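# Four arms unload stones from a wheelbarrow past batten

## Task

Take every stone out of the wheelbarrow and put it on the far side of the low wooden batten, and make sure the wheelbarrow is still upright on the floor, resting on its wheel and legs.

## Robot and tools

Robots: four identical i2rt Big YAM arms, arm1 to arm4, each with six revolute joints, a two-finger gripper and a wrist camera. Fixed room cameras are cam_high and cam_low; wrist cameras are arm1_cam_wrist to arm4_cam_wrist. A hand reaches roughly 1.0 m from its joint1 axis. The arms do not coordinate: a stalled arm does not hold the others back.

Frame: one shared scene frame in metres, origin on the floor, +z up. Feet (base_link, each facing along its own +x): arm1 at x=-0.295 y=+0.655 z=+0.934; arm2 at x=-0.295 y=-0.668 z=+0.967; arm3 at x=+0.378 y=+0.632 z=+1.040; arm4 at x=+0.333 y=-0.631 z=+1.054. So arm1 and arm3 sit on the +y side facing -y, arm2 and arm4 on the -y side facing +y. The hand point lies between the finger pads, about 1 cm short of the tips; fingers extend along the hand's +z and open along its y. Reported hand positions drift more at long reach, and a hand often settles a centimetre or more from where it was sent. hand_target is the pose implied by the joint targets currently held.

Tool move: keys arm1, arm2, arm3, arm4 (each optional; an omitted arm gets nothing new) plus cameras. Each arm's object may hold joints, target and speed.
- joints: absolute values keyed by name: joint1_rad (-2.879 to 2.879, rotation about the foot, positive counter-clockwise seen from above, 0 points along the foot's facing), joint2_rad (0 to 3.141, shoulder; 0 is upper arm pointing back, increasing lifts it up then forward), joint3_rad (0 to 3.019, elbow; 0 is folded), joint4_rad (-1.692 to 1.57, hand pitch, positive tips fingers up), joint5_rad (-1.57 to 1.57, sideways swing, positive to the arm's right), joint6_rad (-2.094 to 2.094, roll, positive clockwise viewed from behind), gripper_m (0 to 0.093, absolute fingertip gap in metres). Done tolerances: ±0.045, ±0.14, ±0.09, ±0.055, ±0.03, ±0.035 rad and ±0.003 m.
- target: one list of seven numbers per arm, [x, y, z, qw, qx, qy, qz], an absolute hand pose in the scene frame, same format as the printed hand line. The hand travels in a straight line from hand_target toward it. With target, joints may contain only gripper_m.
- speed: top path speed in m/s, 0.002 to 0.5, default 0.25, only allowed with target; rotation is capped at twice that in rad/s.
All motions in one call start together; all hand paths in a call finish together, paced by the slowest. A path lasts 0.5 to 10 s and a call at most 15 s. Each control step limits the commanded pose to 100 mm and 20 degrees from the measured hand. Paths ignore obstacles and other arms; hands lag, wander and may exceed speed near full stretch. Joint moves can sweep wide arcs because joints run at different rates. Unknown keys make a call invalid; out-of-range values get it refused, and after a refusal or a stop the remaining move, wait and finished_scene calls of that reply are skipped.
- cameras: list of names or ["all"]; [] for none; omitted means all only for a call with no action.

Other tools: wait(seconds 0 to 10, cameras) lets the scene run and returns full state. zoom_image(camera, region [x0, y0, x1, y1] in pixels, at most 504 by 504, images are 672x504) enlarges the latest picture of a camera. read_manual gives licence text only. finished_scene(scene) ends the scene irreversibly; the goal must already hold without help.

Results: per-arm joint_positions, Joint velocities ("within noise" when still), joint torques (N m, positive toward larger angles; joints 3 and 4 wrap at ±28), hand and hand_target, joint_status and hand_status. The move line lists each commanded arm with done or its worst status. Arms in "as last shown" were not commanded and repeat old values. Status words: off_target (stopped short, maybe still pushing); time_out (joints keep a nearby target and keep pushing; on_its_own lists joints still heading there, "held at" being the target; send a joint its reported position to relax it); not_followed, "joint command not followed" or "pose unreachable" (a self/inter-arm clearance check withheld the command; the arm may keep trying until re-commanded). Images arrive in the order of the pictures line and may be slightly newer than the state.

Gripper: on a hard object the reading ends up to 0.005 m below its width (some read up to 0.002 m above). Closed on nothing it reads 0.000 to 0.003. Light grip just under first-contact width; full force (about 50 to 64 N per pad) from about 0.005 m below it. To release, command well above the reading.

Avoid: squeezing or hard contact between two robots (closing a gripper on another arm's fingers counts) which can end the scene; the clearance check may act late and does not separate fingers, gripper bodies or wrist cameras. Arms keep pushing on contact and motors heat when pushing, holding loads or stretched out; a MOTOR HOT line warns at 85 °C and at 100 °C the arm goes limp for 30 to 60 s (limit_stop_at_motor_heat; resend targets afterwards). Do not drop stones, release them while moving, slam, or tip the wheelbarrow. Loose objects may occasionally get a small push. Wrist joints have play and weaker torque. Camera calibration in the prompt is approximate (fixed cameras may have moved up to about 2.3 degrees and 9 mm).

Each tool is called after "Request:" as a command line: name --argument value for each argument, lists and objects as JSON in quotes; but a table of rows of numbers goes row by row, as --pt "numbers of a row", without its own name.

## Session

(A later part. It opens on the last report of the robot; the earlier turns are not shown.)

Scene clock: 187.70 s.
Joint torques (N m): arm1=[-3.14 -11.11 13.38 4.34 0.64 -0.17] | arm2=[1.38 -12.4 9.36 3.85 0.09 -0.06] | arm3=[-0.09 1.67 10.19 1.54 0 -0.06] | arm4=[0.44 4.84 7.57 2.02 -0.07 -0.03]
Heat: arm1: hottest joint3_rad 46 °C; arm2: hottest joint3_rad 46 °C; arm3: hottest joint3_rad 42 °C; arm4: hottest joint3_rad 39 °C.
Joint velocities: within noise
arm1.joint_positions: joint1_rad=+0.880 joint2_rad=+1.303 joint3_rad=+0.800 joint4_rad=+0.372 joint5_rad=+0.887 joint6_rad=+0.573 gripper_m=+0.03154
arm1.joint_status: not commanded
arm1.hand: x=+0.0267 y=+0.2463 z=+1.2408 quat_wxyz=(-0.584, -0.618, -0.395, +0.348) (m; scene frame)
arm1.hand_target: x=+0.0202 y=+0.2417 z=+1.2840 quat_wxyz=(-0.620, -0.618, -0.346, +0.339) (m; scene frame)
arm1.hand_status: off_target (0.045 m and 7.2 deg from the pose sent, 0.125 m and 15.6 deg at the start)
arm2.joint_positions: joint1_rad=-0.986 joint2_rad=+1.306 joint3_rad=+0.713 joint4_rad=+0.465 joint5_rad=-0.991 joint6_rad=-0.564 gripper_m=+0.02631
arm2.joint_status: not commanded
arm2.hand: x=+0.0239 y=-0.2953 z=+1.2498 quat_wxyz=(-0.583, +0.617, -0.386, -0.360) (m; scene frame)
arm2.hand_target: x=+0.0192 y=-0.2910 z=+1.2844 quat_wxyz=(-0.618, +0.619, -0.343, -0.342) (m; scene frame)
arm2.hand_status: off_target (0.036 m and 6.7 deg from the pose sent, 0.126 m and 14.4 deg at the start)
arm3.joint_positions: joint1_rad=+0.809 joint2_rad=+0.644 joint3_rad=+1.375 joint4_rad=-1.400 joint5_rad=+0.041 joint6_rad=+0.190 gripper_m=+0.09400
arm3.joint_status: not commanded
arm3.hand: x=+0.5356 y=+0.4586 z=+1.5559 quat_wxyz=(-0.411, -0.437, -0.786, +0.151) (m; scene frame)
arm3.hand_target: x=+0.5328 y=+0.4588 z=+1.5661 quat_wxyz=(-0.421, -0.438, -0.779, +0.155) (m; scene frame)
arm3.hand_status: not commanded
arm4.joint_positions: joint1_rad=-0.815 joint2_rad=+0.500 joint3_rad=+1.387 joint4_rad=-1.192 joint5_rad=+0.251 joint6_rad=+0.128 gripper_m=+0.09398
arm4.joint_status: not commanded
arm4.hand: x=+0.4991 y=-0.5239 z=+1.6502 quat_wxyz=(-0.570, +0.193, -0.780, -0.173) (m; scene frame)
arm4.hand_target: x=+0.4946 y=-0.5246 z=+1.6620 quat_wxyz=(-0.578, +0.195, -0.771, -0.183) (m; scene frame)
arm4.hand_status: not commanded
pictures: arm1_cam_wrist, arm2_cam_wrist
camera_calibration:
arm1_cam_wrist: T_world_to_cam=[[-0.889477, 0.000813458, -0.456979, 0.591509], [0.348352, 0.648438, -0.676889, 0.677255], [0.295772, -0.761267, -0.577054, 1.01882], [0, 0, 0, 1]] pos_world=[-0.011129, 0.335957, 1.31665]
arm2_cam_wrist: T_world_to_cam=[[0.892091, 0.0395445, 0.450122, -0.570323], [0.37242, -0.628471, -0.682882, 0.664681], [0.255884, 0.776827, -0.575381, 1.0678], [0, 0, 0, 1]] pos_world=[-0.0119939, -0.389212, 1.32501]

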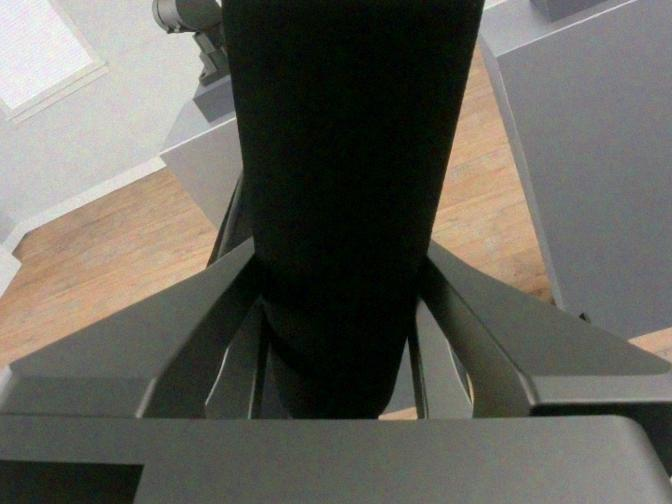

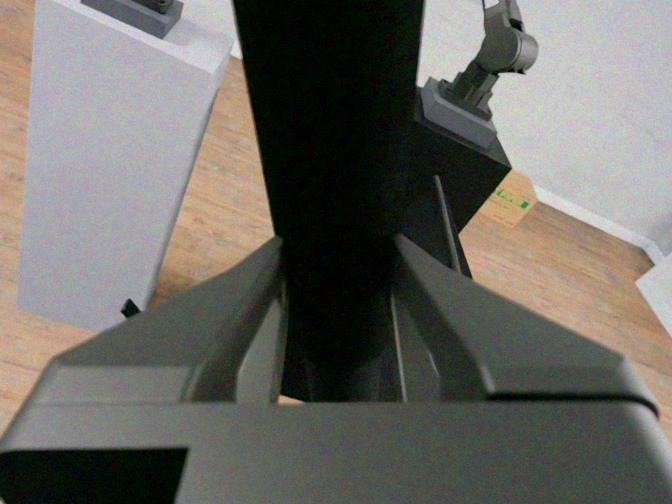

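Request:
move --arm1 '{"target": [-0.09, 0.238, 1.225, 0.6098, 0.6655, 0.2908, -0.3174], "speed": 0.13}' --arm2 '{"target": [-0.09, -0.290, 1.225, 0.6098, -0.6655, 0.2908, 0.3174], "speed": 0.13, "joints": {"gripper_m": 0.012}}'

Request:
move --arm1 '{"target": [-0.20, 0.236, 1.145, 0.5939, 0.7077, 0.2460, -0.2931], "speed": 0.13}' --arm2 '{"target": [-0.20, -0.289, 1.145, 0.5939, -0.7077, 0.2460, 0.2931], "speed": 0.13}' --cameras '["cam_high", "cam_low", "arm2_cam_wrist"]'

Scene clock: 194.43 s.
Joint torques (N m): arm1=[2.26 -9.05 15.28 7.49 -0.67 -1.79] | arm2=[0.5 -6.59 10.37 2.63 -0.05 -0.09] | arm3=[-0.03 1.67 10.19 1.52 0.01 -0.06] | arm4=[0.5 4.84 7.6 2.03 -0.07 -0.03]
Heat: arm1: hottest joint3_rad 46 °C; arm2: hottest joint3_rad 45 °C; arm3: hottest joint3_rad 42 °C; arm4: hottest joint3_rad 39 °C.
move: arm1 moving; arm2 moving
Joint velocities: within noise
arm1.joint_positions: joint1_rad=+0.563 joint2_rad=+1.221 joint3_rad=+0.264 joint4_rad=+0.572 joint5_rad=+0.776 joint6_rad=+0.958 gripper_m=+0.03244
arm1.joint_status: not commanded
arm1.hand: x=-0.1900 y=+0.2921 z=+1.0595 quat_wxyz=(-0.518, -0.748, -0.266, +0.319) (m; scene frame)
arm1.hand_target: x=-0.1478 y=+0.2718 z=+1.1409 quat_wxyz=(-0.599, -0.679, -0.277, +0.320) (m; scene frame)
arm1.hand_status: moving (0.201 m and 14.4 deg from the pose sent, 0.118 m and 13.9 deg at the start; pose on its path clipped on 112 of 181 steps)
arm2.joint_positions: joint1_rad=-0.794 joint2_rad=+1.130 joint3_rad=+0.445 joint4_rad=+0.518 joint5_rad=-0.862 joint6_rad=-0.742 gripper_m=+0.01209
arm2.joint_status: all done
arm2.hand: x=-0.0956 y=-0.2994 z=+1.2000 quat_wxyz=(-0.587, +0.669, -0.320, -0.326) (m; scene frame)
arm2.hand_target: x=-0.0893 y=-0.2910 z=+1.2250 quat_wxyz=(-0.611, +0.665, -0.293, -0.313) (m; scene frame)
arm2.hand_status: moving (0.027 m and 4.4 deg from the pose sent, 0.117 m and 13.5 deg at the start)
arm3, arm4: as last shown
camera_calibration:
arm1_cam_wrist: T_world_to_cam=[[-0.722553, 0.316227, -0.61475, 0.422583], [0.652758, 0.604908, -0.456062, 0.436829], [0.227649, -0.730812, -0.643498, 1.0618], [0, 0, 0, 1]] pos_world=[-0.221522, 0.378101, 1.14227]
arm2_cam_wrist: T_world_to_cam=[[0.803302, 0.124061, 0.582507, -0.583106], [0.522953, -0.614967, -0.5902, 0.579779], [0.285001, 0.778733, -0.558883, 1.05645], [0, 0, 0, 1]] pos_world=[-0.135876, -0.393805, 1.27228]
arm3_cam_wrist: T_world_to_cam=[[-0.803092, -0.584407, -0.116241, 0.880805], [-0.541482, 0.797203, -0.266955, 0.346594], [0.248678, -0.151447, -0.956673, 1.54595], [0, 0, 0, 1]] pos_world=[0.510597, 0.472572, 1.67388]
arm4_cam_wrist: T_world_to_cam=[[0.490569, -0.870363, -0.0425512, -0.632594], [-0.711576, -0.371928, -0.596095, 1.14715], [0.502993, 0.322704, -0.801786, 1.36623], [0, 0, 0, 1]] pos_world=[0.439413, -0.564816, 1.75231]

Scene clock: 198.30 s.
Joint torques (N m): arm1=[-0.38 -10.75 10.81 9.03 1.63 -1.61] | arm2=[1.38 -4.13 5.71 2.76 -0.02 -0.12] | arm3=[-0.03 1.67 10.19 1.54 0 -0.06] | arm4=[0.5 4.95 7.58 2.03 -0.07 -0.03]
Heat: arm1: hottest joint3_rad 46 °C; arm2: hottest joint3_rad 44 °C; arm3: hottest joint3_rad 42 °C; arm4: hottest joint3_rad 39 °C.
move: arm1 off_target; arm2 done
Joint velocities: within noise
arm1.joint_positions: joint1_rad=+0.375 joint2_rad=+1.386 joint3_rad=+0.140 joint4_rad=+0.749 joint5_rad=+0.537 joint6_rad=+1.064 gripper_m=+0.03309
arm1.joint_status: not commanded
arm1.hand: x=-0.2395 y=+0.3123 z=+0.9834 quat_wxyz=(-0.484, -0.800, -0.249, +0.253) (m; scene frame)
arm1.hand_target: x=-0.2207 y=+0.2762 z=+1.0656 quat_wxyz=(-0.580, -0.723, -0.238, +0.289) (m; scene frame)
arm1.hand_status: off_target (0.183 m and 17.1 deg from the pose sent, 0.103 m and 10.5 deg at the start; pose on its path clipped on 105 of 116 steps)
arm2.joint_positions: joint1_rad=-0.504 joint2_rad=+1.121 joint3_rad=+0.274 joint4_rad=+0.684 joint5_rad=-0.624 joint6_rad=-0.853 gripper_m=+0.01209
arm2.joint_status: not commanded
arm2.hand: x=-0.1934 y=-0.2886 z=+1.1504 quat_wxyz=(-0.593, +0.704, -0.257, -0.295) (m; scene frame)
arm2.hand_target: x=-0.2001 y=-0.2893 z=+1.1449 quat_wxyz=(-0.593, +0.708, -0.246, -0.293) (m; scene frame)
arm2.hand_status: done (0.009 m and 1.3 deg from the pose sent, 0.118 m and 10.3 deg at the start)
arm3, arm4: as last shown
pictures: arm2_cam_wrist, cam_high, cam_low
camera_calibration:
arm2_cam_wrist: T_world_to_cam=[[0.702225, 0.182687, 0.688118, -0.601137], [0.641254, -0.582202, -0.499833, 0.536748], [0.309311, 0.792254, -0.525985, 1.01889], [0, 0, 0, 1]] pos_world=[-0.237213, -0.384906, 1.21786]

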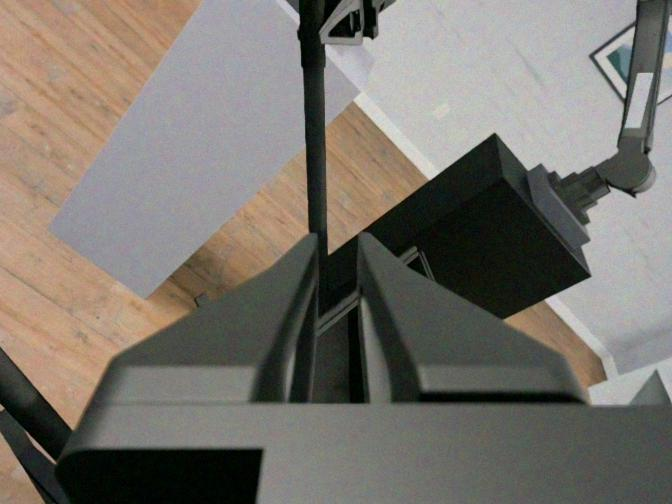

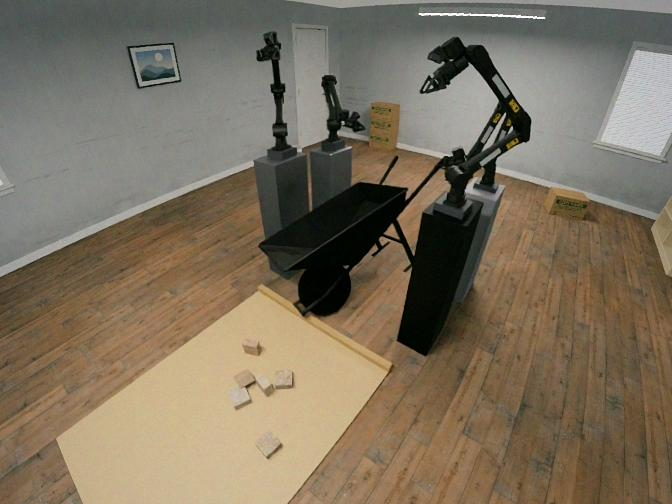

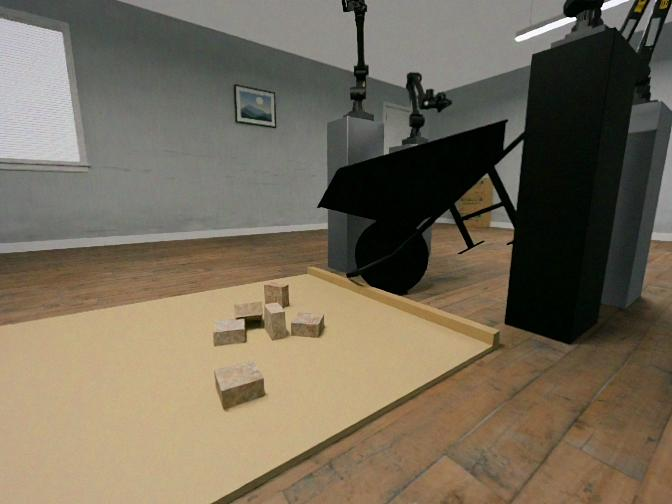

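Request:
zoom_image --camera "cam_high" --region '[250, 130, 470, 320]'

Request:
zoom_image --camera "cam_low" --region '[300, 50, 540, 310]'

Request:
move --cameras '["arm1_cam_wrist", "arm2_cam_wrist", "arm3_cam_wrist", "arm4_cam_wrist"]'

Scaled by 2.291 from the camera's 672x504 image, which has a finer 960x720 frame.

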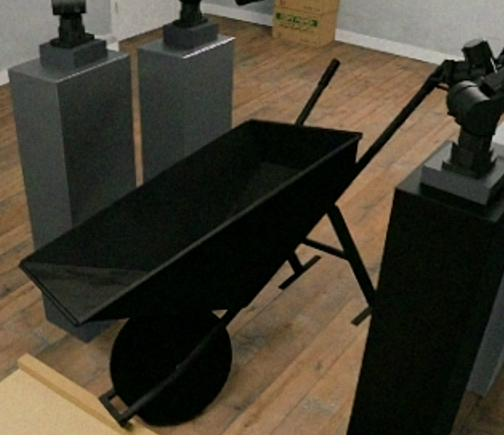

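Scaled by 1.938 from the camera's 672x504 image, which has a finer 960x720 frame.

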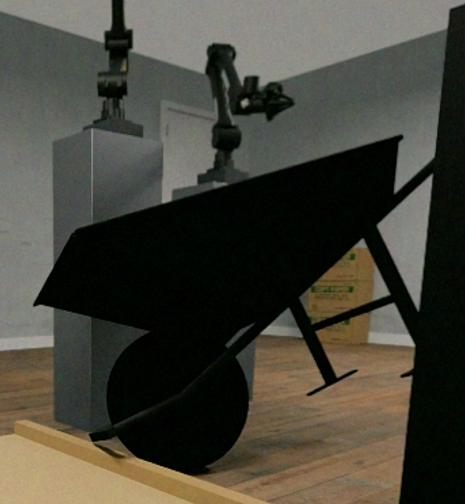

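Scene clock: 200.77 s.
Joint torques (N m): arm1=[-0.5 -10.75 10.86 9.05 1.61 -1.62] | arm2=[1.32 -4.13 5.72 2.76 -0.02 -0.12] | arm3=[-0.09 1.67 10.19 1.54 0 -0.06] | arm4=[0.44 4.89 7.58 2.04 -0.06 -0.03]
Heat: arm1: hottest joint3_rad 46 °C; arm2: hottest joint3_rad 43 °C; arm3: hottest joint3_rad 42 °C; arm4: hottest joint3_rad 39 °C.
Joint velocities: within noise
arm1.joint_positions: joint1_rad=+0.375 joint2_rad=+1.388 joint3_rad=+0.138 joint4_rad=+0.750 joint5_rad=+0.537 joint6_rad=+1.065 gripper_m=+0.03311
arm1.joint_status: not commanded
arm1.hand: x=-0.2398 y=+0.3130 z=+0.9824 quat_wxyz=(-0.483, -0.801, -0.249, +0.252) (m; scene frame)
arm1.hand_target: x=-0.2207 y=+0.2763 z=+1.0655 quat_wxyz=(-0.580, -0.723, -0.238, +0.289) (m; scene frame)
arm1.hand_status: off_target (0.184 m and 17.2 deg from the pose sent, 0.103 m and 10.5 deg at the start; pose on its path clipped on 105 of 116 steps)
arm2.joint_positions: joint1_rad=-0.504 joint2_rad=+1.122 joint3_rad=+0.274 joint4_rad=+0.684 joint5_rad=-0.624 joint6_rad=-0.853 gripper_m=+0.01209
arm2.joint_status: not commanded
arm2.hand: x=-0.1934 y=-0.2885 z=+1.1503 quat_wxyz=(-0.593, +0.704, -0.257, -0.295) (m; scene frame)
arm2.hand_target: x=-0.2000 y=-0.2892 z=+1.1448 quat_wxyz=(-0.593, +0.708, -0.246, -0.293) (m; scene frame)
arm2.hand_status: done (0.008 m and 1.3 deg from the pose sent, 0.118 m and 10.3 deg at the start)
arm3.joint_positions: joint1_rad=+0.809 joint2_rad=+0.644 joint3_rad=+1.375 joint4_rad=-1.400 joint5_rad=+0.041 joint6_rad=+0.190 gripper_m=+0.09400
arm3.joint_status: not commanded
arm3.hand: x=+0.5356 y=+0.4586 z=+1.5559 quat_wxyz=(-0.411, -0.437, -0.786, +0.151) (m; scene frame)
arm3.hand_target: x=+0.5328 y=+0.4588 z=+1.5661 quat_wxyz=(-0.421, -0.438, -0.779, +0.155) (m; scene frame)
arm3.hand_status: not commanded
arm4.joint_positions: joint1_rad=-0.815 joint2_rad=+0.500 joint3_rad=+1.387 joint4_rad=-1.192 joint5_rad=+0.251 joint6_rad=+0.128 gripper_m=+0.09398
arm4.joint_status: not commanded
arm4.hand: x=+0.4991 y=-0.5239 z=+1.6502 quat_wxyz=(-0.570, +0.193, -0.780, -0.173) (m; scene frame)
arm4.hand_target: x=+0.4946 y=-0.5246 z=+1.6620 quat_wxyz=(-0.578, +0.195, -0.771, -0.183) (m; scene frame)
arm4.hand_status: not commanded
pictures: arm1_cam_wrist, arm2_cam_wrist, arm3_cam_wrist, arm4_cam_wrist
camera_calibration:
arm1_cam_wrist: T_world_to_cam=[[-0.635664, 0.404606, -0.657438, 0.367736], [0.706369, 0.648405, -0.283927, 0.251635], [0.311407, -0.644876, -0.697969, 1.08545], [0, 0, 0, 1]] pos_world=[-0.282007, 0.38803, 1.07082]
arm2_cam_wrist: T_world_to_cam=[[0.702329, 0.182909, 0.687952, -0.600775], [0.641196, -0.58232, -0.499771, 0.536622], [0.309196, 0.792116, -0.52626, 1.01902], [0, 0, 0, 1]] pos_world=[-0.237213, -0.384806, 1.21776]
arm3_cam_wrist: T_world_to_cam=[[-0.803092, -0.584407, -0.116241, 0.880805], [-0.541482, 0.797203, -0.266955, 0.346594], [0.248678, -0.151447, -0.956673, 1.54595], [0, 0, 0, 1]] pos_world=[0.510597, 0.472572, 1.67388]
arm4_cam_wrist: T_world_to_cam=[[0.490569, -0.870363, -0.0425512, -0.632594], [-0.711576, -0.371928, -0.596095, 1.14715], [0.502993, 0.322704, -0.801786, 1.36623], [0, 0, 0, 1]] pos_world=[0.439413, -0.564816, 1.75231]

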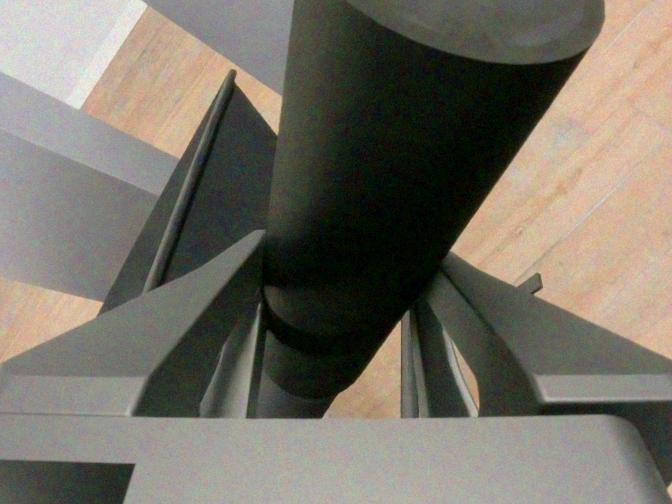

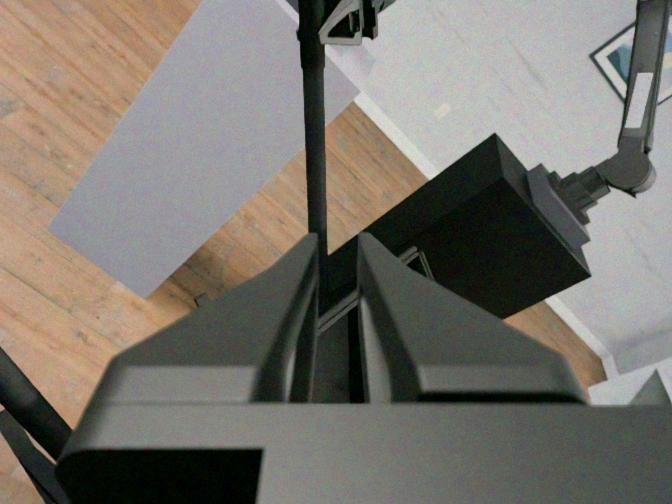

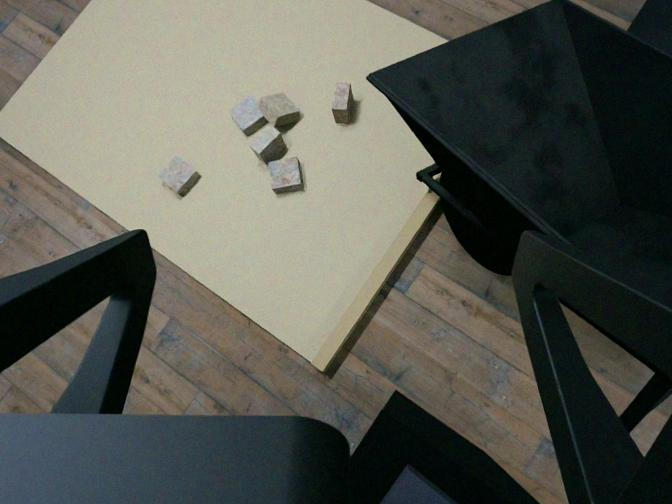

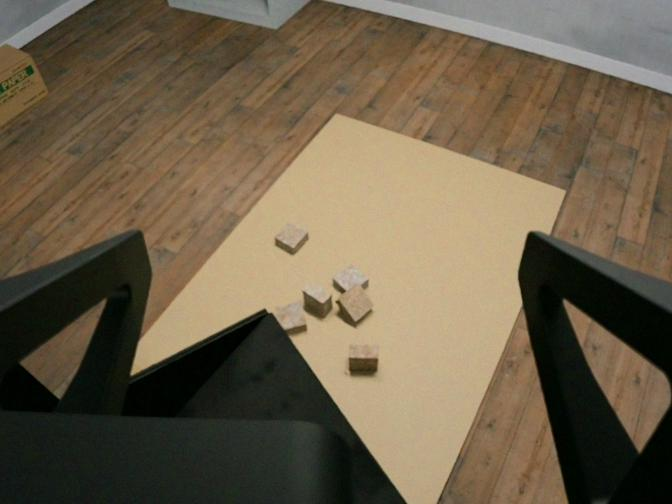

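Request:
move --arm2 '{"target": [-0.40, -0.45, 1.15, 0.4000, -0.9100, 0.0800, 0.0400], "speed": 0.2, "joints": {"gripper_m": 0.09}}' --cameras '["arm2_cam_wrist", "cam_high"]'

Scene clock: 206.27 s.
Joint torques (N m): arm1=[-0.44 -10.93 10.92 9.02 1.62 -1.64] | arm2=[1.38 0.91 13.19 0.42 0.33 0.25] | arm3=[-0.03 1.67 10.19 1.54 0 -0.06] | arm4=[0.5 4.84 7.58 2.03 -0.07 -0.03]
Heat: arm1: hottest joint3_rad 45 °C; arm2: hottest joint3_rad 43 °C; arm3: hottest joint3_rad 42 °C; arm4: hottest joint3_rad 39 °C.
move: arm2 off_target
Joint velocities: within noise
arm1.joint_positions: joint1_rad=+0.375 joint2_rad=+1.390 joint3_rad=+0.137 joint4_rad=+0.750 joint5_rad=+0.537 joint6_rad=+1.067 gripper_m=+0.03314
arm1.joint_status: not commanded
arm1.hand: x=-0.2400 y=+0.3135 z=+0.9815 quat_wxyz=(-0.482, -0.801, -0.248, +0.252) (m; scene frame)
arm1.hand_target: x=-0.2207 y=+0.2762 z=+1.0655 quat_wxyz=(-0.580, -0.723, -0.238, +0.290) (m; scene frame)
arm1.hand_status: not commanded
arm2.joint_positions: joint1_rad=+0.827 joint2_rad=+0.450 joint3_rad=+0.397 joint4_rad=-0.914 joint5_rad=+0.553 joint6_rad=-0.785 gripper_m=+0.08994
arm2.joint_status: all done
arm2.hand: x=-0.3908 y=-0.4549 z=+1.1233 quat_wxyz=(-0.390, +0.918, -0.068, -0.023) (m; scene frame)
arm2.hand_target: x=-0.3999 y=-0.4508 z=+1.1496 quat_wxyz=(-0.400, +0.913, -0.075, -0.040) (m; scene frame)
arm2.hand_status: off_target (0.029 m and 2.8 deg from the pose sent, 0.262 m and 48.4 deg at the start)
arm3, arm4: as last shown
pictures: arm2_cam_wrist, cam_high
camera_calibration:
arm2_cam_wrist: T_world_to_cam=[[0.13285, 0.699616, 0.70206, -0.416467], [0.799427, -0.494357, 0.341361, -0.290263], [0.58589, 0.515895, -0.624968, 1.29093], [0, 0, 0, 1]] pos_world=[-0.46897, -0.51811, 1.19826]

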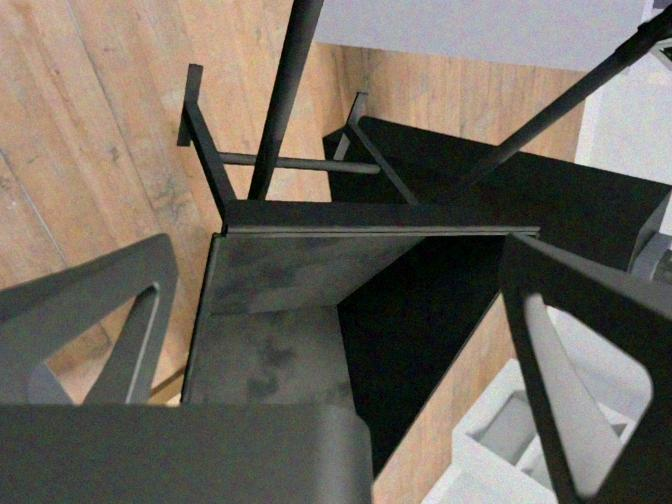

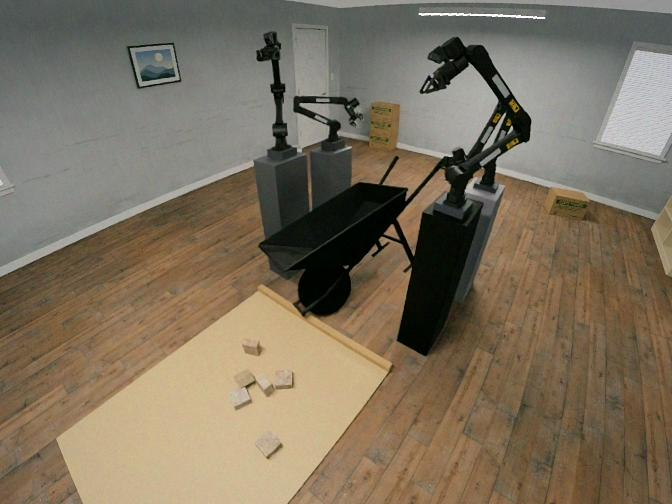

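Request:
move --arm2 '{"target": [-0.45, -0.25, 0.87, 0.6706, -0.6706, 0.2244, 0.2244], "speed": 0.2}' --cameras '["arm2_cam_wrist", "cam_high"]'

Scene clock: 210.63 s.
Joint torques (N m): arm1=[-0.5 -10.93 10.91 9.02 1.62 -1.64] | arm2=[-1.32 -11.81 0.02 2.81 0.17 0.26] | arm3=[-0.03 1.67 10.19 1.54 0 -0.06] | arm4=[0.5 4.84 7.58 2.02 -0.07 -0.03]
Heat: arm1: hottest joint3_rad 45 °C; arm2: hottest joint3_rad 42 °C; arm3: hottest joint3_rad 42 °C; arm4: hottest joint3_rad 39 °C.
move: arm2 off_target
Joint velocities: within noise
arm1, arm3, arm4: as last shown
arm2.joint_positions: joint1_rad=+0.628 joint2_rad=+2.401 joint3_rad=+0.534 joint4_rad=+1.542 joint5_rad=+0.668 joint6_rad=-0.761 gripper_m=+0.08994
arm2.joint_status: not commanded
arm2.hand: x=-0.4577 y=-0.2512 z=+0.8739 quat_wxyz=(-0.595, +0.742, -0.264, -0.159) (m; scene frame)
arm2.hand_target: x=-0.4510 y=-0.2492 z=+0.8702 quat_wxyz=(-0.597, +0.734, -0.279, -0.163) (m; scene frame)
arm2.hand_status: off_target (0.009 m and 14.8 deg from the pose sent, 0.331 m and 52.3 deg at the start; pose on its path clipped on 14 of 87 steps; a joint's target at an end of its range on 28 of 87 steps)
pictures: arm2_cam_wrist, cam_high
camera_calibration:
arm2_cam_wrist: T_world_to_cam=[[0.57484, 0.17167, 0.800055, -0.391029], [0.62217, -0.726755, -0.291088, 0.36232], [0.531473, 0.665099, -0.524575, 0.994067], [0, 0, 0, 1]] pos_world=[-0.528966, -0.330707, 0.939775]

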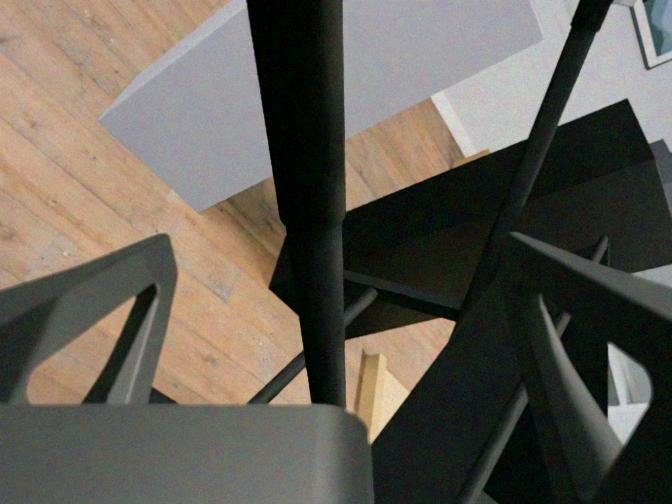

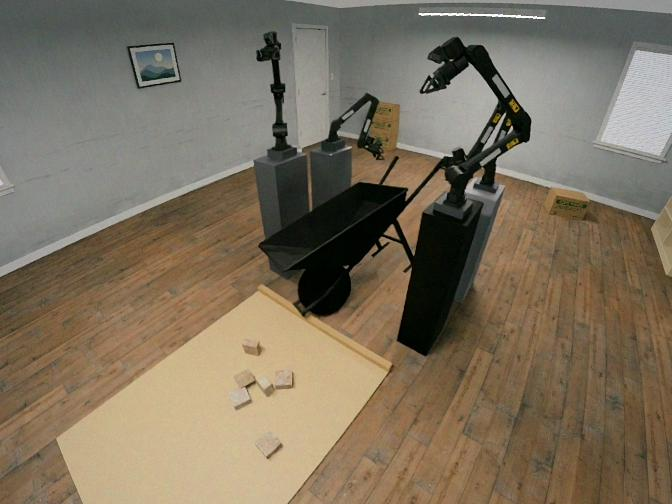

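Request:
move --arm2 '{"target": [-0.465, -0.157, 0.840, 0.6250, -0.7200, 0.2500, 0.1700], "speed": 0.12}' --cameras '["arm2_cam_wrist"]'

Scene clock: 212.97 s.
Joint torques (N m): arm1=[-0.5 -10.87 10.92 9.02 1.62 -1.64] | arm2=[-1.14 -13.51 1.18 0.95 -0.1 -0.13] | arm3=[-0.09 1.73 10.19 1.54 0 -0.06] | arm4=[0.5 4.89 7.6 2.02 -0.07 -0.03]
Heat: arm1: hottest joint3_rad 45 °C; arm2: hottest joint3_rad 41 °C; arm3: hottest joint3_rad 42 °C; arm4: hottest joint3_rad 40 °C.
move: arm2 off_target
Joint velocities: within noise
arm1, arm3, arm4: as last shown
arm2.joint_positions: joint1_rad=+0.519 joint2_rad=+2.508 joint3_rad=+0.801 joint4_rad=+1.540 joint5_rad=+0.553 joint6_rad=-0.844 gripper_m=+0.08994
arm2.joint_status: not commanded
arm2.hand: x=-0.4733 y=-0.1571 z=+0.8560 quat_wxyz=(-0.631, +0.708, -0.255, -0.189) (m; scene frame)
arm2.hand_target: x=-0.4650 y=-0.1575 z=+0.8404 quat_wxyz=(-0.625, +0.720, -0.250, -0.170) (m; scene frame)
arm2.hand_status: off_target (0.018 m and 2.8 deg from the pose sent, 0.100 m and 4.8 deg at the start)
pictures: arm2_cam_wrist
camera_calibration:
arm2_cam_wrist: T_world_to_cam=[[0.59333, 0.092062, 0.799677, -0.38726], [0.626995, -0.675871, -0.387397, 0.527842], [0.504814, 0.731248, -0.458737, 0.871751], [0, 0, 0, 1]] pos_world=[-0.541253, -0.245061, 0.914072]

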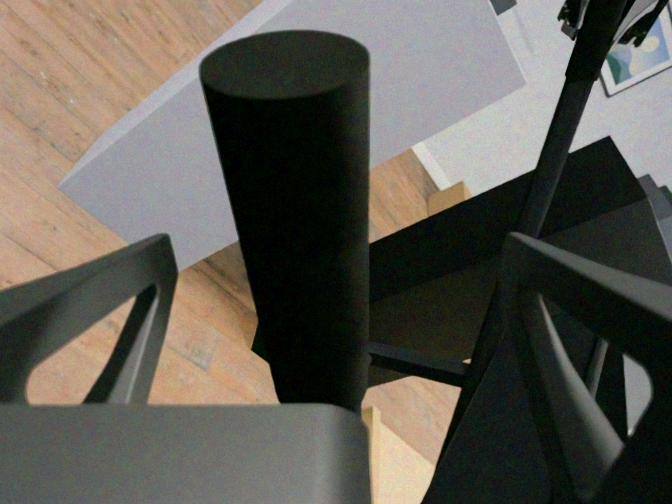

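Request:
move --arm2 '{"target": [-0.468, -0.144, 0.829, 0.6250, -0.7200, 0.2500, 0.1700], "speed": 0.08}'

Request:
move --arm2 '{"joints": {"gripper_m": 0.012}}' --cameras '["arm2_cam_wrist"]'

Scene clock: 214.40 s.
Joint torques (N m): arm1=[-0.44 -10.93 10.91 9.02 1.62 -1.64] | arm2=[-1.38 -13.92 1.46 1.07 -0.09 -0.11] | arm3=[-0.03 1.73 10.19 1.52 0 -0.06] | arm4=[0.44 4.84 7.58 2.04 -0.08 -0.02]
Heat: arm1: hottest joint3_rad 45 °C; arm2: hottest joint3_rad 41 °C; arm3: hottest joint3_rad 42 °C; arm4: hottest joint3_rad 40 °C.
move: arm2 off_target
Joint velocities: within noise
arm1, arm3, arm4: as last shown
arm2.joint_positions: joint1_rad=+0.512 joint2_rad=+2.536 joint3_rad=+0.850 joint4_rad=+1.520 joint5_rad=+0.543 joint6_rad=-0.847 gripper_m=+0.08994
arm2.joint_status: not commanded
arm2.hand: x=-0.4772 y=-0.1445 z=+0.8455 quat_wxyz=(-0.631, +0.708, -0.254, -0.190) (m; scene frame)
arm2.hand_target: x=-0.4681 y=-0.1445 z=+0.8296 quat_wxyz=(-0.625, +0.720, -0.250, -0.170) (m; scene frame)
arm2.hand_status: off_target (0.019 m and 2.8 deg from the pose sent, 0.030 m and 2.8 deg at the start)
camera_calibration:
arm1_cam_wrist: T_world_to_cam=[[-0.635149, 0.406482, -0.656778, 0.365736], [0.706924, 0.648522, -0.282271, 0.249721], [0.311197, -0.643577, -0.69926, 1.08603], [0, 0, 0, 1]] pos_world=[-0.282208, 0.388332, 1.07012]
arm2_cam_wrist: T_world_to_cam=[[0.592303, 0.0930988, 0.800319, -0.378647], [0.628914, -0.674308, -0.387009, 0.535592], [0.503631, 0.732558, -0.457946, 0.858732], [0, 0, 0, 1]] pos_world=[-0.545052, -0.232665, 0.90357]
arm3_cam_wrist: T_world_to_cam=[[-0.803092, -0.584407, -0.116241, 0.880805], [-0.541482, 0.797203, -0.266955, 0.346594], [0.248678, -0.151447, -0.956673, 1.54595], [0, 0, 0, 1]] pos_world=[0.510597, 0.472572, 1.67388]
arm4_cam_wrist: T_world_to_cam=[[0.490569, -0.870363, -0.0425512, -0.632594], [-0.711576, -0.371928, -0.596095, 1.14715], [0.502993, 0.322704, -0.801786, 1.36623], [0, 0, 0, 1]] pos_world=[0.439413, -0.564816, 1.75231]

Scene clock: 215.13 s.
Joint torques (N m): arm1=[-0.56 -11.22 11.03 9.01 1.68 -1.69] | arm2=[-1.44 -13.86 1.25 0.94 -0.14 -0.05] | arm3=[-0.09 1.67 10.19 1.54 0 -0.06] | arm4=[0.5 4.89 7.57 2 -0.07 -0.03]
Heat: arm1: hottest joint3_rad 45 °C; arm2: hottest joint3_rad 41 °C; arm3: hottest joint3_rad 42 °C; arm4: hottest joint3_rad 40 °C.
move: arm2 off_target
Joint velocities: within noise
arm1.joint_positions: joint1_rad=+0.376 joint2_rad=+1.395 joint3_rad=+0.135 joint4_rad=+0.750 joint5_rad=+0.536 joint6_rad=+1.071 gripper_m=+0.03320
arm1.joint_status: not commanded
arm1.hand: x=-0.2401 y=+0.3150 z=+0.9793 quat_wxyz=(-0.480, -0.803, -0.249, +0.251) (m; scene frame)
arm1.hand_target: x=-0.2206 y=+0.2763 z=+1.0655 quat_wxyz=(-0.580, -0.723, -0.239, +0.289) (m; scene frame)
arm1.hand_status: not commanded
arm2.joint_positions: joint1_rad=+0.511 joint2_rad=+2.535 joint3_rad=+0.854 joint4_rad=+1.520 joint5_rad=+0.553 joint6_rad=-0.854 gripper_m=+0.03264
arm2.joint_status: gripper_m off_target (ended at +0.03266, target +0.01200)
arm2.hand: x=-0.4760 y=-0.1430 z=+0.8467 quat_wxyz=(-0.634, +0.706, -0.255, -0.185) (m; scene frame)
arm2.hand_target: x=-0.4667 y=-0.1446 z=+0.8297 quat_wxyz=(-0.626, +0.719, -0.252, -0.168) (m; scene frame)
arm2.hand_status: not commanded
arm3, arm4: as last shown
pictures: arm2_cam_wrist
camera_calibration:
arm2_cam_wrist: T_world_to_cam=[[0.587599, 0.0846632, 0.804711, -0.387612], [0.625559, -0.67833, -0.385416, 0.532839], [0.513229, 0.729864, -0.451548, 0.856334], [0, 0, 0, 1]] pos_world=[-0.545057, -0.23075, 0.903956]

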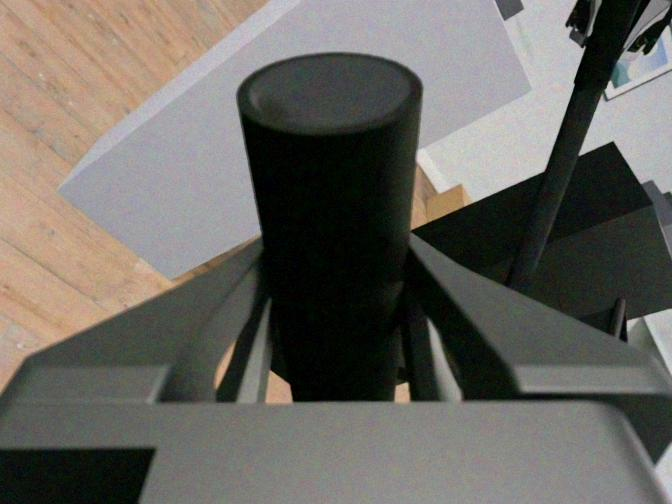

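Request:
move --arm1 '{"target": [-0.40, 0.25, 0.90, 0.5880, 0.7663, 0.1576, -0.2053], "speed": 0.08}' --arm2 '{"target": [-0.42, -0.265, 0.90, 0.5813, -0.7714, 0.1557, 0.2067], "speed": 0.08}' --cameras '["cam_high", "cam_low"]'

Scene clock: 220.73 s.
Joint torques (N m): arm1=[-4.48 -14.97 -1.17 7.77 0.31 -0.07] | arm2=[-2.02 -19.02 -3.78 4.66 0.69 -0.03] | arm3=[-0.09 1.73 10.19 1.54 0 -0.06] | arm4=[0.56 4.84 7.6 2.03 -0.07 -0.03]
Heat: arm1: hottest joint3_rad 43 °C; arm2: hottest joint3_rad 39 °C; arm3: hottest joint3_rad 43 °C; arm4: hottest joint3_rad 40 °C.
move: arm1 off_target; arm2 off_target
Joint velocities: within noise
arm1.joint_positions: joint1_rad=-0.348 joint2_rad=+2.260 joint3_rad=+0.320 joint4_rad=+1.442 joint5_rad=-0.216 joint6_rad=+0.949 gripper_m=+0.03126
arm1.joint_status: not commanded
arm1.hand: x=-0.3781 y=+0.2714 z=+0.8446 quat_wxyz=(-0.498, -0.833, -0.190, +0.147) (m; scene frame)
arm1.hand_target: x=-0.3980 y=+0.2523 z=+0.8971 quat_wxyz=(-0.562, -0.786, -0.170, +0.193) (m; scene frame)
arm1.hand_status: off_target (0.063 m and 14.9 deg from the pose sent, 0.190 m and 17.5 deg at the start; a joint's target at an end of its range on 60 of 119 steps)
arm2.joint_positions: joint1_rad=+0.450 joint2_rad=+2.387 joint3_rad=+0.411 joint4_rad=+1.499 joint5_rad=+0.247 joint6_rad=-0.927 gripper_m=+0.03259
arm2.joint_status: not commanded
arm2.hand: x=-0.4285 y=-0.2798 z=+0.8489 quat_wxyz=(-0.501, +0.834, -0.151, -0.175) (m; scene frame)
arm2.hand_target: x=-0.4212 y=-0.2663 z=+0.8954 quat_wxyz=(-0.548, +0.798, -0.164, -0.188) (m; scene frame)
arm2.hand_status: off_target (0.054 m and 12.3 deg from the pose sent, 0.144 m and 15.1 deg at the start; a joint's target at an end of its range on 93 of 119 steps)
arm3, arm4: as last shown
pictures: cam_high, cam_low

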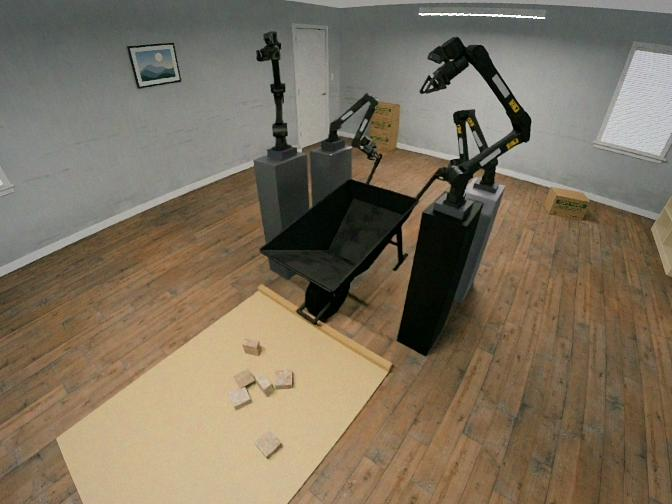

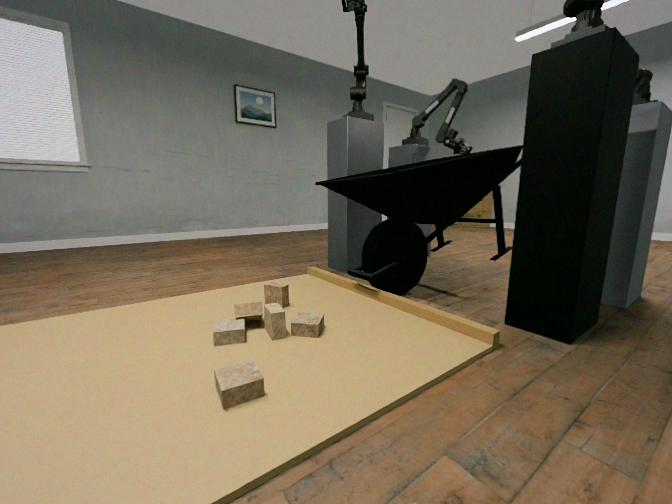

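Request:
move --arm1 '{"target": [-0.47, 0.25, 0.79, 0.5739, 0.7898, 0.1272, -0.1751], "speed": 0.1}' --arm2 '{"target": [-0.48, -0.275, 0.79, 0.5739, -0.7898, 0.1272, 0.1751], "speed": 0.1}'

Request:
move --arm1 '{"target": [-0.54, 0.245, 0.66, 0.5797, 0.7979, 0.0970, -0.1335], "speed": 0.1}' --arm2 '{"target": [-0.55, -0.28, 0.66, 0.5797, -0.7979, 0.0970, 0.1335], "speed": 0.1}' --cameras '["cam_high", "cam_low"]'

Scene clock: 223.67 s.
Joint torques (N m): arm1=[-5.71 -15.74 -2.66 7.61 0.06 -0.04] | arm2=[0.73 -16.91 -2.95 4.6 1.92 0.17] | arm3=[-0.09 1.67 10.21 1.54 0 -0.06] | arm4=[0.44 4.84 7.58 2 -0.07 -0.03]
Heat: arm1: hottest joint3_rad 43 °C; arm2: hottest joint3_rad 39 °C; arm3: hottest joint3_rad 43 °C; arm4: hottest joint3_rad 40 °C.
move: arm1 off_target; arm2 off_target
Joint velocities: within noise
arm1.joint_positions: joint1_rad=-0.567 joint2_rad=+2.582 joint3_rad=+0.567 joint4_rad=+1.445 joint5_rad=-0.439 joint6_rad=+0.927 gripper_m=+0.03082
arm1.joint_status: not commanded
arm1.hand: x=-0.4375 y=+0.2641 z=+0.7423 quat_wxyz=(-0.498, -0.847, -0.156, +0.102) (m; scene frame)
arm1.hand_target: x=-0.4682 y=+0.2511 z=+0.7875 quat_wxyz=(-0.547, -0.810, -0.141, +0.155) (m; scene frame)
arm1.hand_status: off_target (0.059 m and 14.1 deg from the pose sent, 0.109 m and 12.7 deg at the start; a joint's target at an end of its range on 58 of 58 steps)
arm2.joint_positions: joint1_rad=+0.636 joint2_rad=+2.663 joint3_rad=+0.622 joint4_rad=+1.499 joint5_rad=+0.439 joint6_rad=-0.917 gripper_m=+0.03260
arm2.joint_status: not commanded
arm2.hand: x=-0.4757 y=-0.2878 z=+0.7555 quat_wxyz=(-0.503, +0.846, -0.120, -0.133) (m; scene frame)
arm2.hand_target: x=-0.4801 y=-0.2753 z=+0.7883 quat_wxyz=(-0.541, +0.816, -0.142, -0.149) (m; scene frame)
arm2.hand_status: off_target (0.037 m and 11.5 deg from the pose sent, 0.078 m and 10.2 deg at the start; a joint's target at an end of its range on 58 of 58 steps)
arm3, arm4: as last shown
camera_calibration:
arm1_cam_wrist: T_world_to_cam=[[-0.35645, 0.450502, -0.81853, 0.333702], [0.766816, 0.641581, 0.0191833, 0.158191], [0.533795, -0.620824, -0.574144, 0.946966], [0, 0, 0, 1]] pos_world=[-0.507841, 0.336073, 0.813805]
arm2_cam_wrist: T_world_to_cam=[[0.325334, 0.481955, 0.813558, -0.319192], [0.827107, -0.562039, 0.00220218, 0.235714], [0.458313, 0.672184, -0.581479, 0.976172], [0, 0, 0, 1]] pos_world=[-0.53851, -0.36985, 0.826786]
arm3_cam_wrist: T_world_to_cam=[[-0.803092, -0.584407, -0.116241, 0.880805], [-0.541482, 0.797203, -0.266955, 0.346594], [0.248678, -0.151447, -0.956673, 1.54595], [0, 0, 0, 1]] pos_world=[0.510597, 0.472572, 1.67388]
arm4_cam_wrist: T_world_to_cam=[[0.490569, -0.870363, -0.0425512, -0.632594], [-0.711576, -0.371928, -0.596095, 1.14715], [0.502993, 0.322704, -0.801786, 1.36623], [0, 0, 0, 1]] pos_world=[0.439413, -0.564816, 1.75231]

Scene clock: 225.80 s.
Joint torques (N m): arm1=[-6.3 -17.32 -2.09 7.47 -0.32 0.13] | arm2=[1.67 -17.73 -2.44 4.59 1.99 -0.05] | arm3=[-0.09 1.73 10.21 1.54 0 -0.06] | arm4=[0.5 4.84 7.6 2.03 -0.07 -0.03]
Heat: arm1: hottest joint3_rad 42 °C; arm2: hottest joint3_rad 38 °C; arm3: hottest joint3_rad 43 °C; arm4: hottest joint3_rad 40 °C.
move: arm1 off_target; arm2 off_target
Joint velocities: within noise
arm1.joint_positions: joint1_rad=-0.737 joint2_rad=+2.959 joint3_rad=+0.957 joint4_rad=+1.447 joint5_rad=-0.600 joint6_rad=+0.958 gripper_m=+0.03081
arm1.joint_status: not commanded
arm1.hand: x=-0.4978 y=+0.2602 z=+0.6090 quat_wxyz=(-0.528, -0.838, -0.111, +0.080) (m; scene frame)
arm1.hand_target: x=-0.5395 y=+0.2464 z=+0.6561 quat_wxyz=(-0.574, -0.801, -0.098, +0.135) (m; scene frame)
arm1.hand_status: off_target (0.068 m and 9.8 deg from the pose sent, 0.133 m and 13.3 deg at the start; a joint's target at an end of its range on 64 of 64 steps)
arm2.joint_positions: joint1_rad=+0.819 joint2_rad=+3.029 joint3_rad=+1.028 joint4_rad=+1.499 joint5_rad=+0.626 joint6_rad=-0.948 gripper_m=+0.03244
arm2.joint_status: not commanded
arm2.hand: x=-0.5368 y=-0.2917 z=+0.6253 quat_wxyz=(-0.544, +0.827, -0.081, -0.116) (m; scene frame)
arm2.hand_target: x=-0.5497 y=-0.2801 z=+0.6578 quat_wxyz=(-0.578, +0.800, -0.099, -0.131) (m; scene frame)
arm2.hand_status: off_target (0.039 m and 6.0 deg from the pose sent, 0.121 m and 10.7 deg at the start; a joint's target at an end of its range on 64 of 64 steps)
arm3.joint_positions: joint1_rad=+0.809 joint2_rad=+0.644 joint3_rad=+1.375 joint4_rad=-1.400 joint5_rad=+0.041 joint6_rad=+0.190 gripper_m=+0.09400
arm3.joint_status: not commanded
arm3.hand: x=+0.5356 y=+0.4586 z=+1.5559 quat_wxyz=(-0.411, -0.437, -0.786, +0.151) (m; scene frame)
arm3.hand_target: x=+0.5328 y=+0.4588 z=+1.5661 quat_wxyz=(-0.421, -0.438, -0.779, +0.155) (m; scene frame)
arm3.hand_status: not commanded
arm4.joint_positions: joint1_rad=-0.815 joint2_rad=+0.500 joint3_rad=+1.387 joint4_rad=-1.192 joint5_rad=+0.251 joint6_rad=+0.128 gripper_m=+0.09398
arm4.joint_status: not commanded
arm4.hand: x=+0.4991 y=-0.5239 z=+1.6502 quat_wxyz=(-0.570, +0.193, -0.780, -0.173) (m; scene frame)
arm4.hand_target: x=+0.4946 y=-0.5246 z=+1.6620 quat_wxyz=(-0.578, +0.195, -0.771, -0.183) (m; scene frame)
arm4.hand_status: not commanded
pictures: cam_high, cam_low

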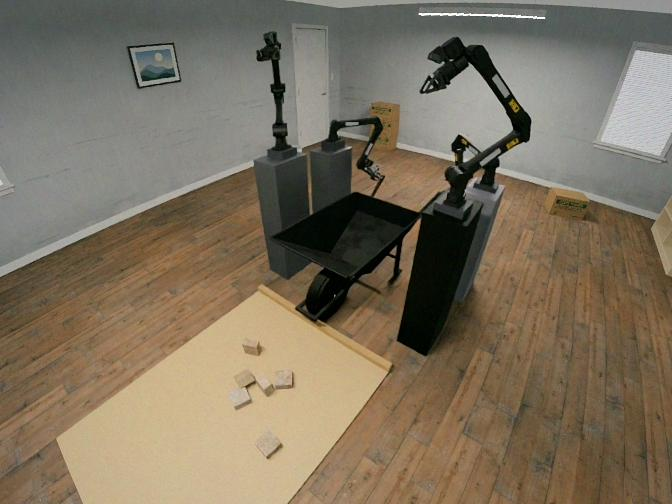

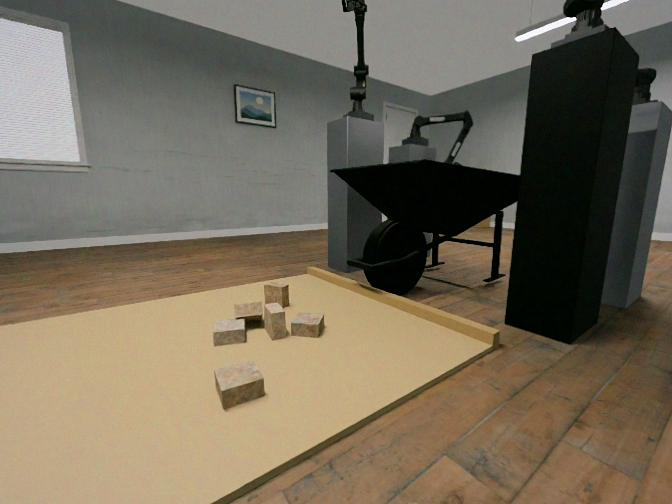

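Request:
move --arm1 '{"target": [-0.555, 0.245, 0.555, 0.6042, 0.7874, 0.0742, -0.0967], "speed": 0.06}' --arm2 '{"target": [-0.575, -0.285, 0.545, 0.6042, -0.7874, 0.0742, 0.0967], "speed": 0.06}' --cameras '["cam_high", "cam_low", "arm1_cam_wrist", "arm2_cam_wrist"]'

Scene clock: 228.80 s.
Joint torques (N m): arm1=[-4.95 -11.87 5.15 3.48 0.32 0.06] | arm2=[0.73 -13.51 3 -0.94 -0.86 0.29] | arm3=[-0.03 1.73 10.19 1.54 0 -0.06] | arm4=[0.44 4.84 7.6 2.02 -0.07 -0.03]
Heat: arm1: hottest joint3_rad 42 °C; arm2: hottest joint5_rad 39 °C; arm3: hottest joint3_rad 43 °C; arm4: hottest joint3_rad 40 °C.
move: arm1 off_target; arm2 off_target
Joint velocities: within noise
arm1.joint_positions: joint1_rad=-0.807 joint2_rad=+3.140 joint3_rad=+1.189 joint4_rad=+1.491 joint5_rad=-0.727 joint6_rad=+1.039 gripper_m=+0.03067
arm1.joint_status: not commanded
arm1.hand: x=-0.5193 y=+0.2556 z=+0.5563 quat_wxyz=(-0.578, -0.809, -0.095, +0.059) (m; scene frame)
arm1.hand_target: x=-0.5531 y=+0.2464 z=+0.5583 quat_wxyz=(-0.597, -0.793, -0.080, +0.090) (m; scene frame)
arm1.hand_status: off_target (0.037 m and 6.3 deg from the pose sent, 0.080 m and 11.5 deg at the start; a joint's target at an end of its range on 26 of 80 steps)
arm2.joint_positions: joint1_rad=+0.906 joint2_rad=+3.119 joint3_rad=+1.240 joint4_rad=+1.272 joint5_rad=+0.833 joint6_rad=-0.873 gripper_m=+0.03226
arm2.joint_status: not commanded
arm2.hand: x=-0.5582 y=-0.2881 z=+0.5685 quat_wxyz=(-0.557, +0.822, -0.107, -0.051) (m; scene frame)
arm2.hand_target: x=-0.5742 y=-0.2848 z=+0.5524 quat_wxyz=(-0.545, +0.830, -0.102, -0.063) (m; scene frame)
arm2.hand_status: off_target (0.029 m and 9.4 deg from the pose sent, 0.089 m and 8.6 deg at the start; a joint's target at an end of its range on 49 of 80 steps)
arm3, arm4: as last shown
pictures: arm1_cam_wrist, arm2_cam_wrist, cam_high, cam_low
camera_calibration:
arm1_cam_wrist: T_world_to_cam=[[-0.212646, 0.3088, -0.927051, 0.327299], [0.783513, 0.620786, 0.0270616, 0.23938], [0.583857, -0.720602, -0.373956, 0.818698], [0, 0, 0, 1]] pos_world=[-0.595961, 0.340282, 0.603102]
arm2_cam_wrist: T_world_to_cam=[[0.224269, 0.374837, 0.899556, -0.276257], [0.772179, -0.631469, 0.0706147, 0.214661], [0.59451, 0.678782, -0.43106, 0.897787], [0, 0, 0, 1]] pos_world=[-0.637545, -0.370298, 0.62035]

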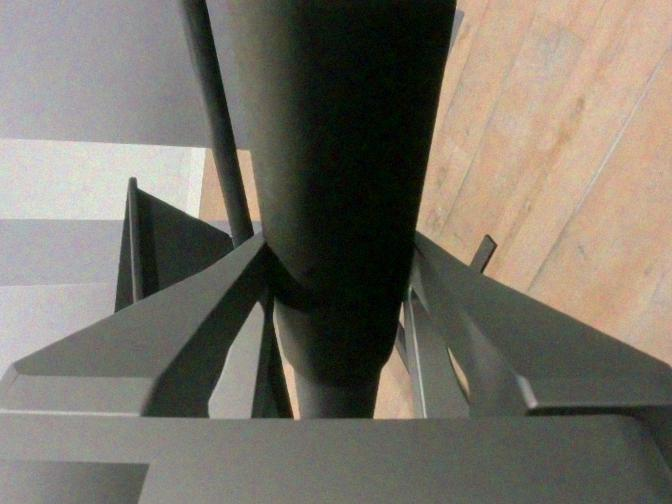

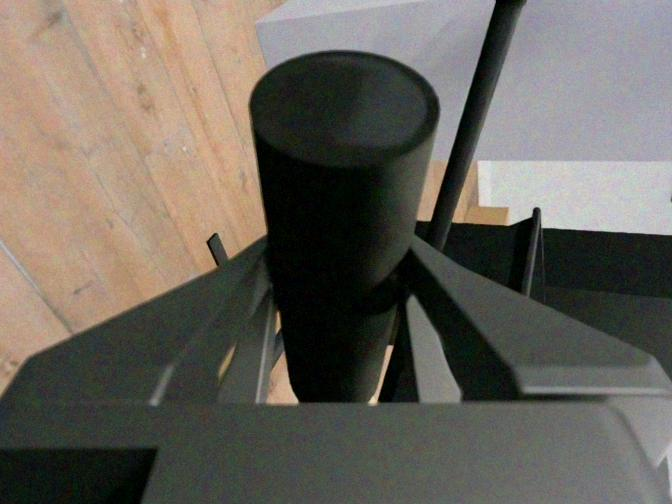

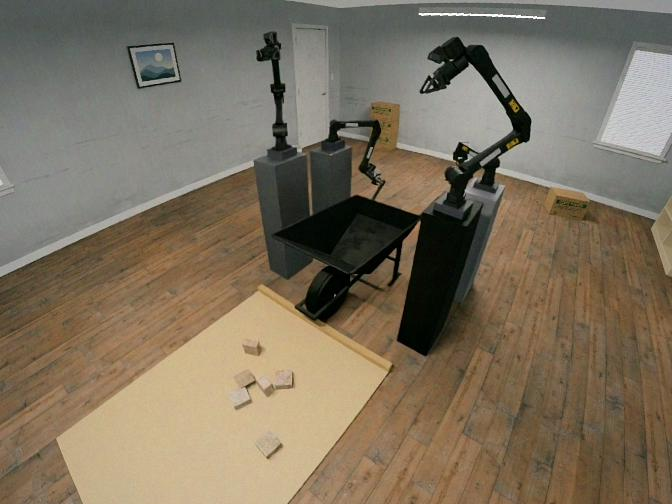

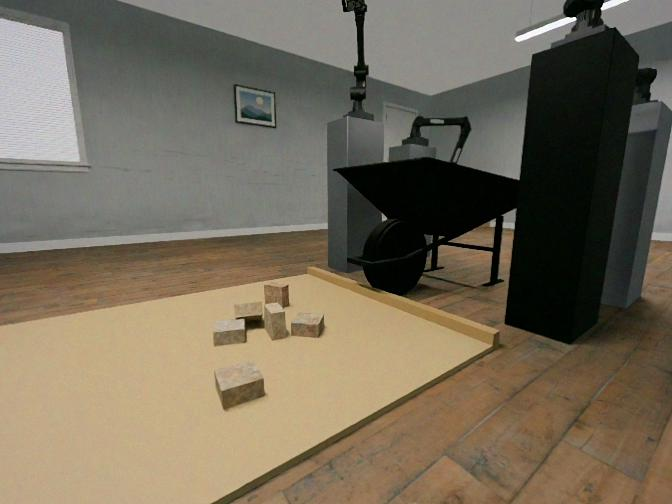

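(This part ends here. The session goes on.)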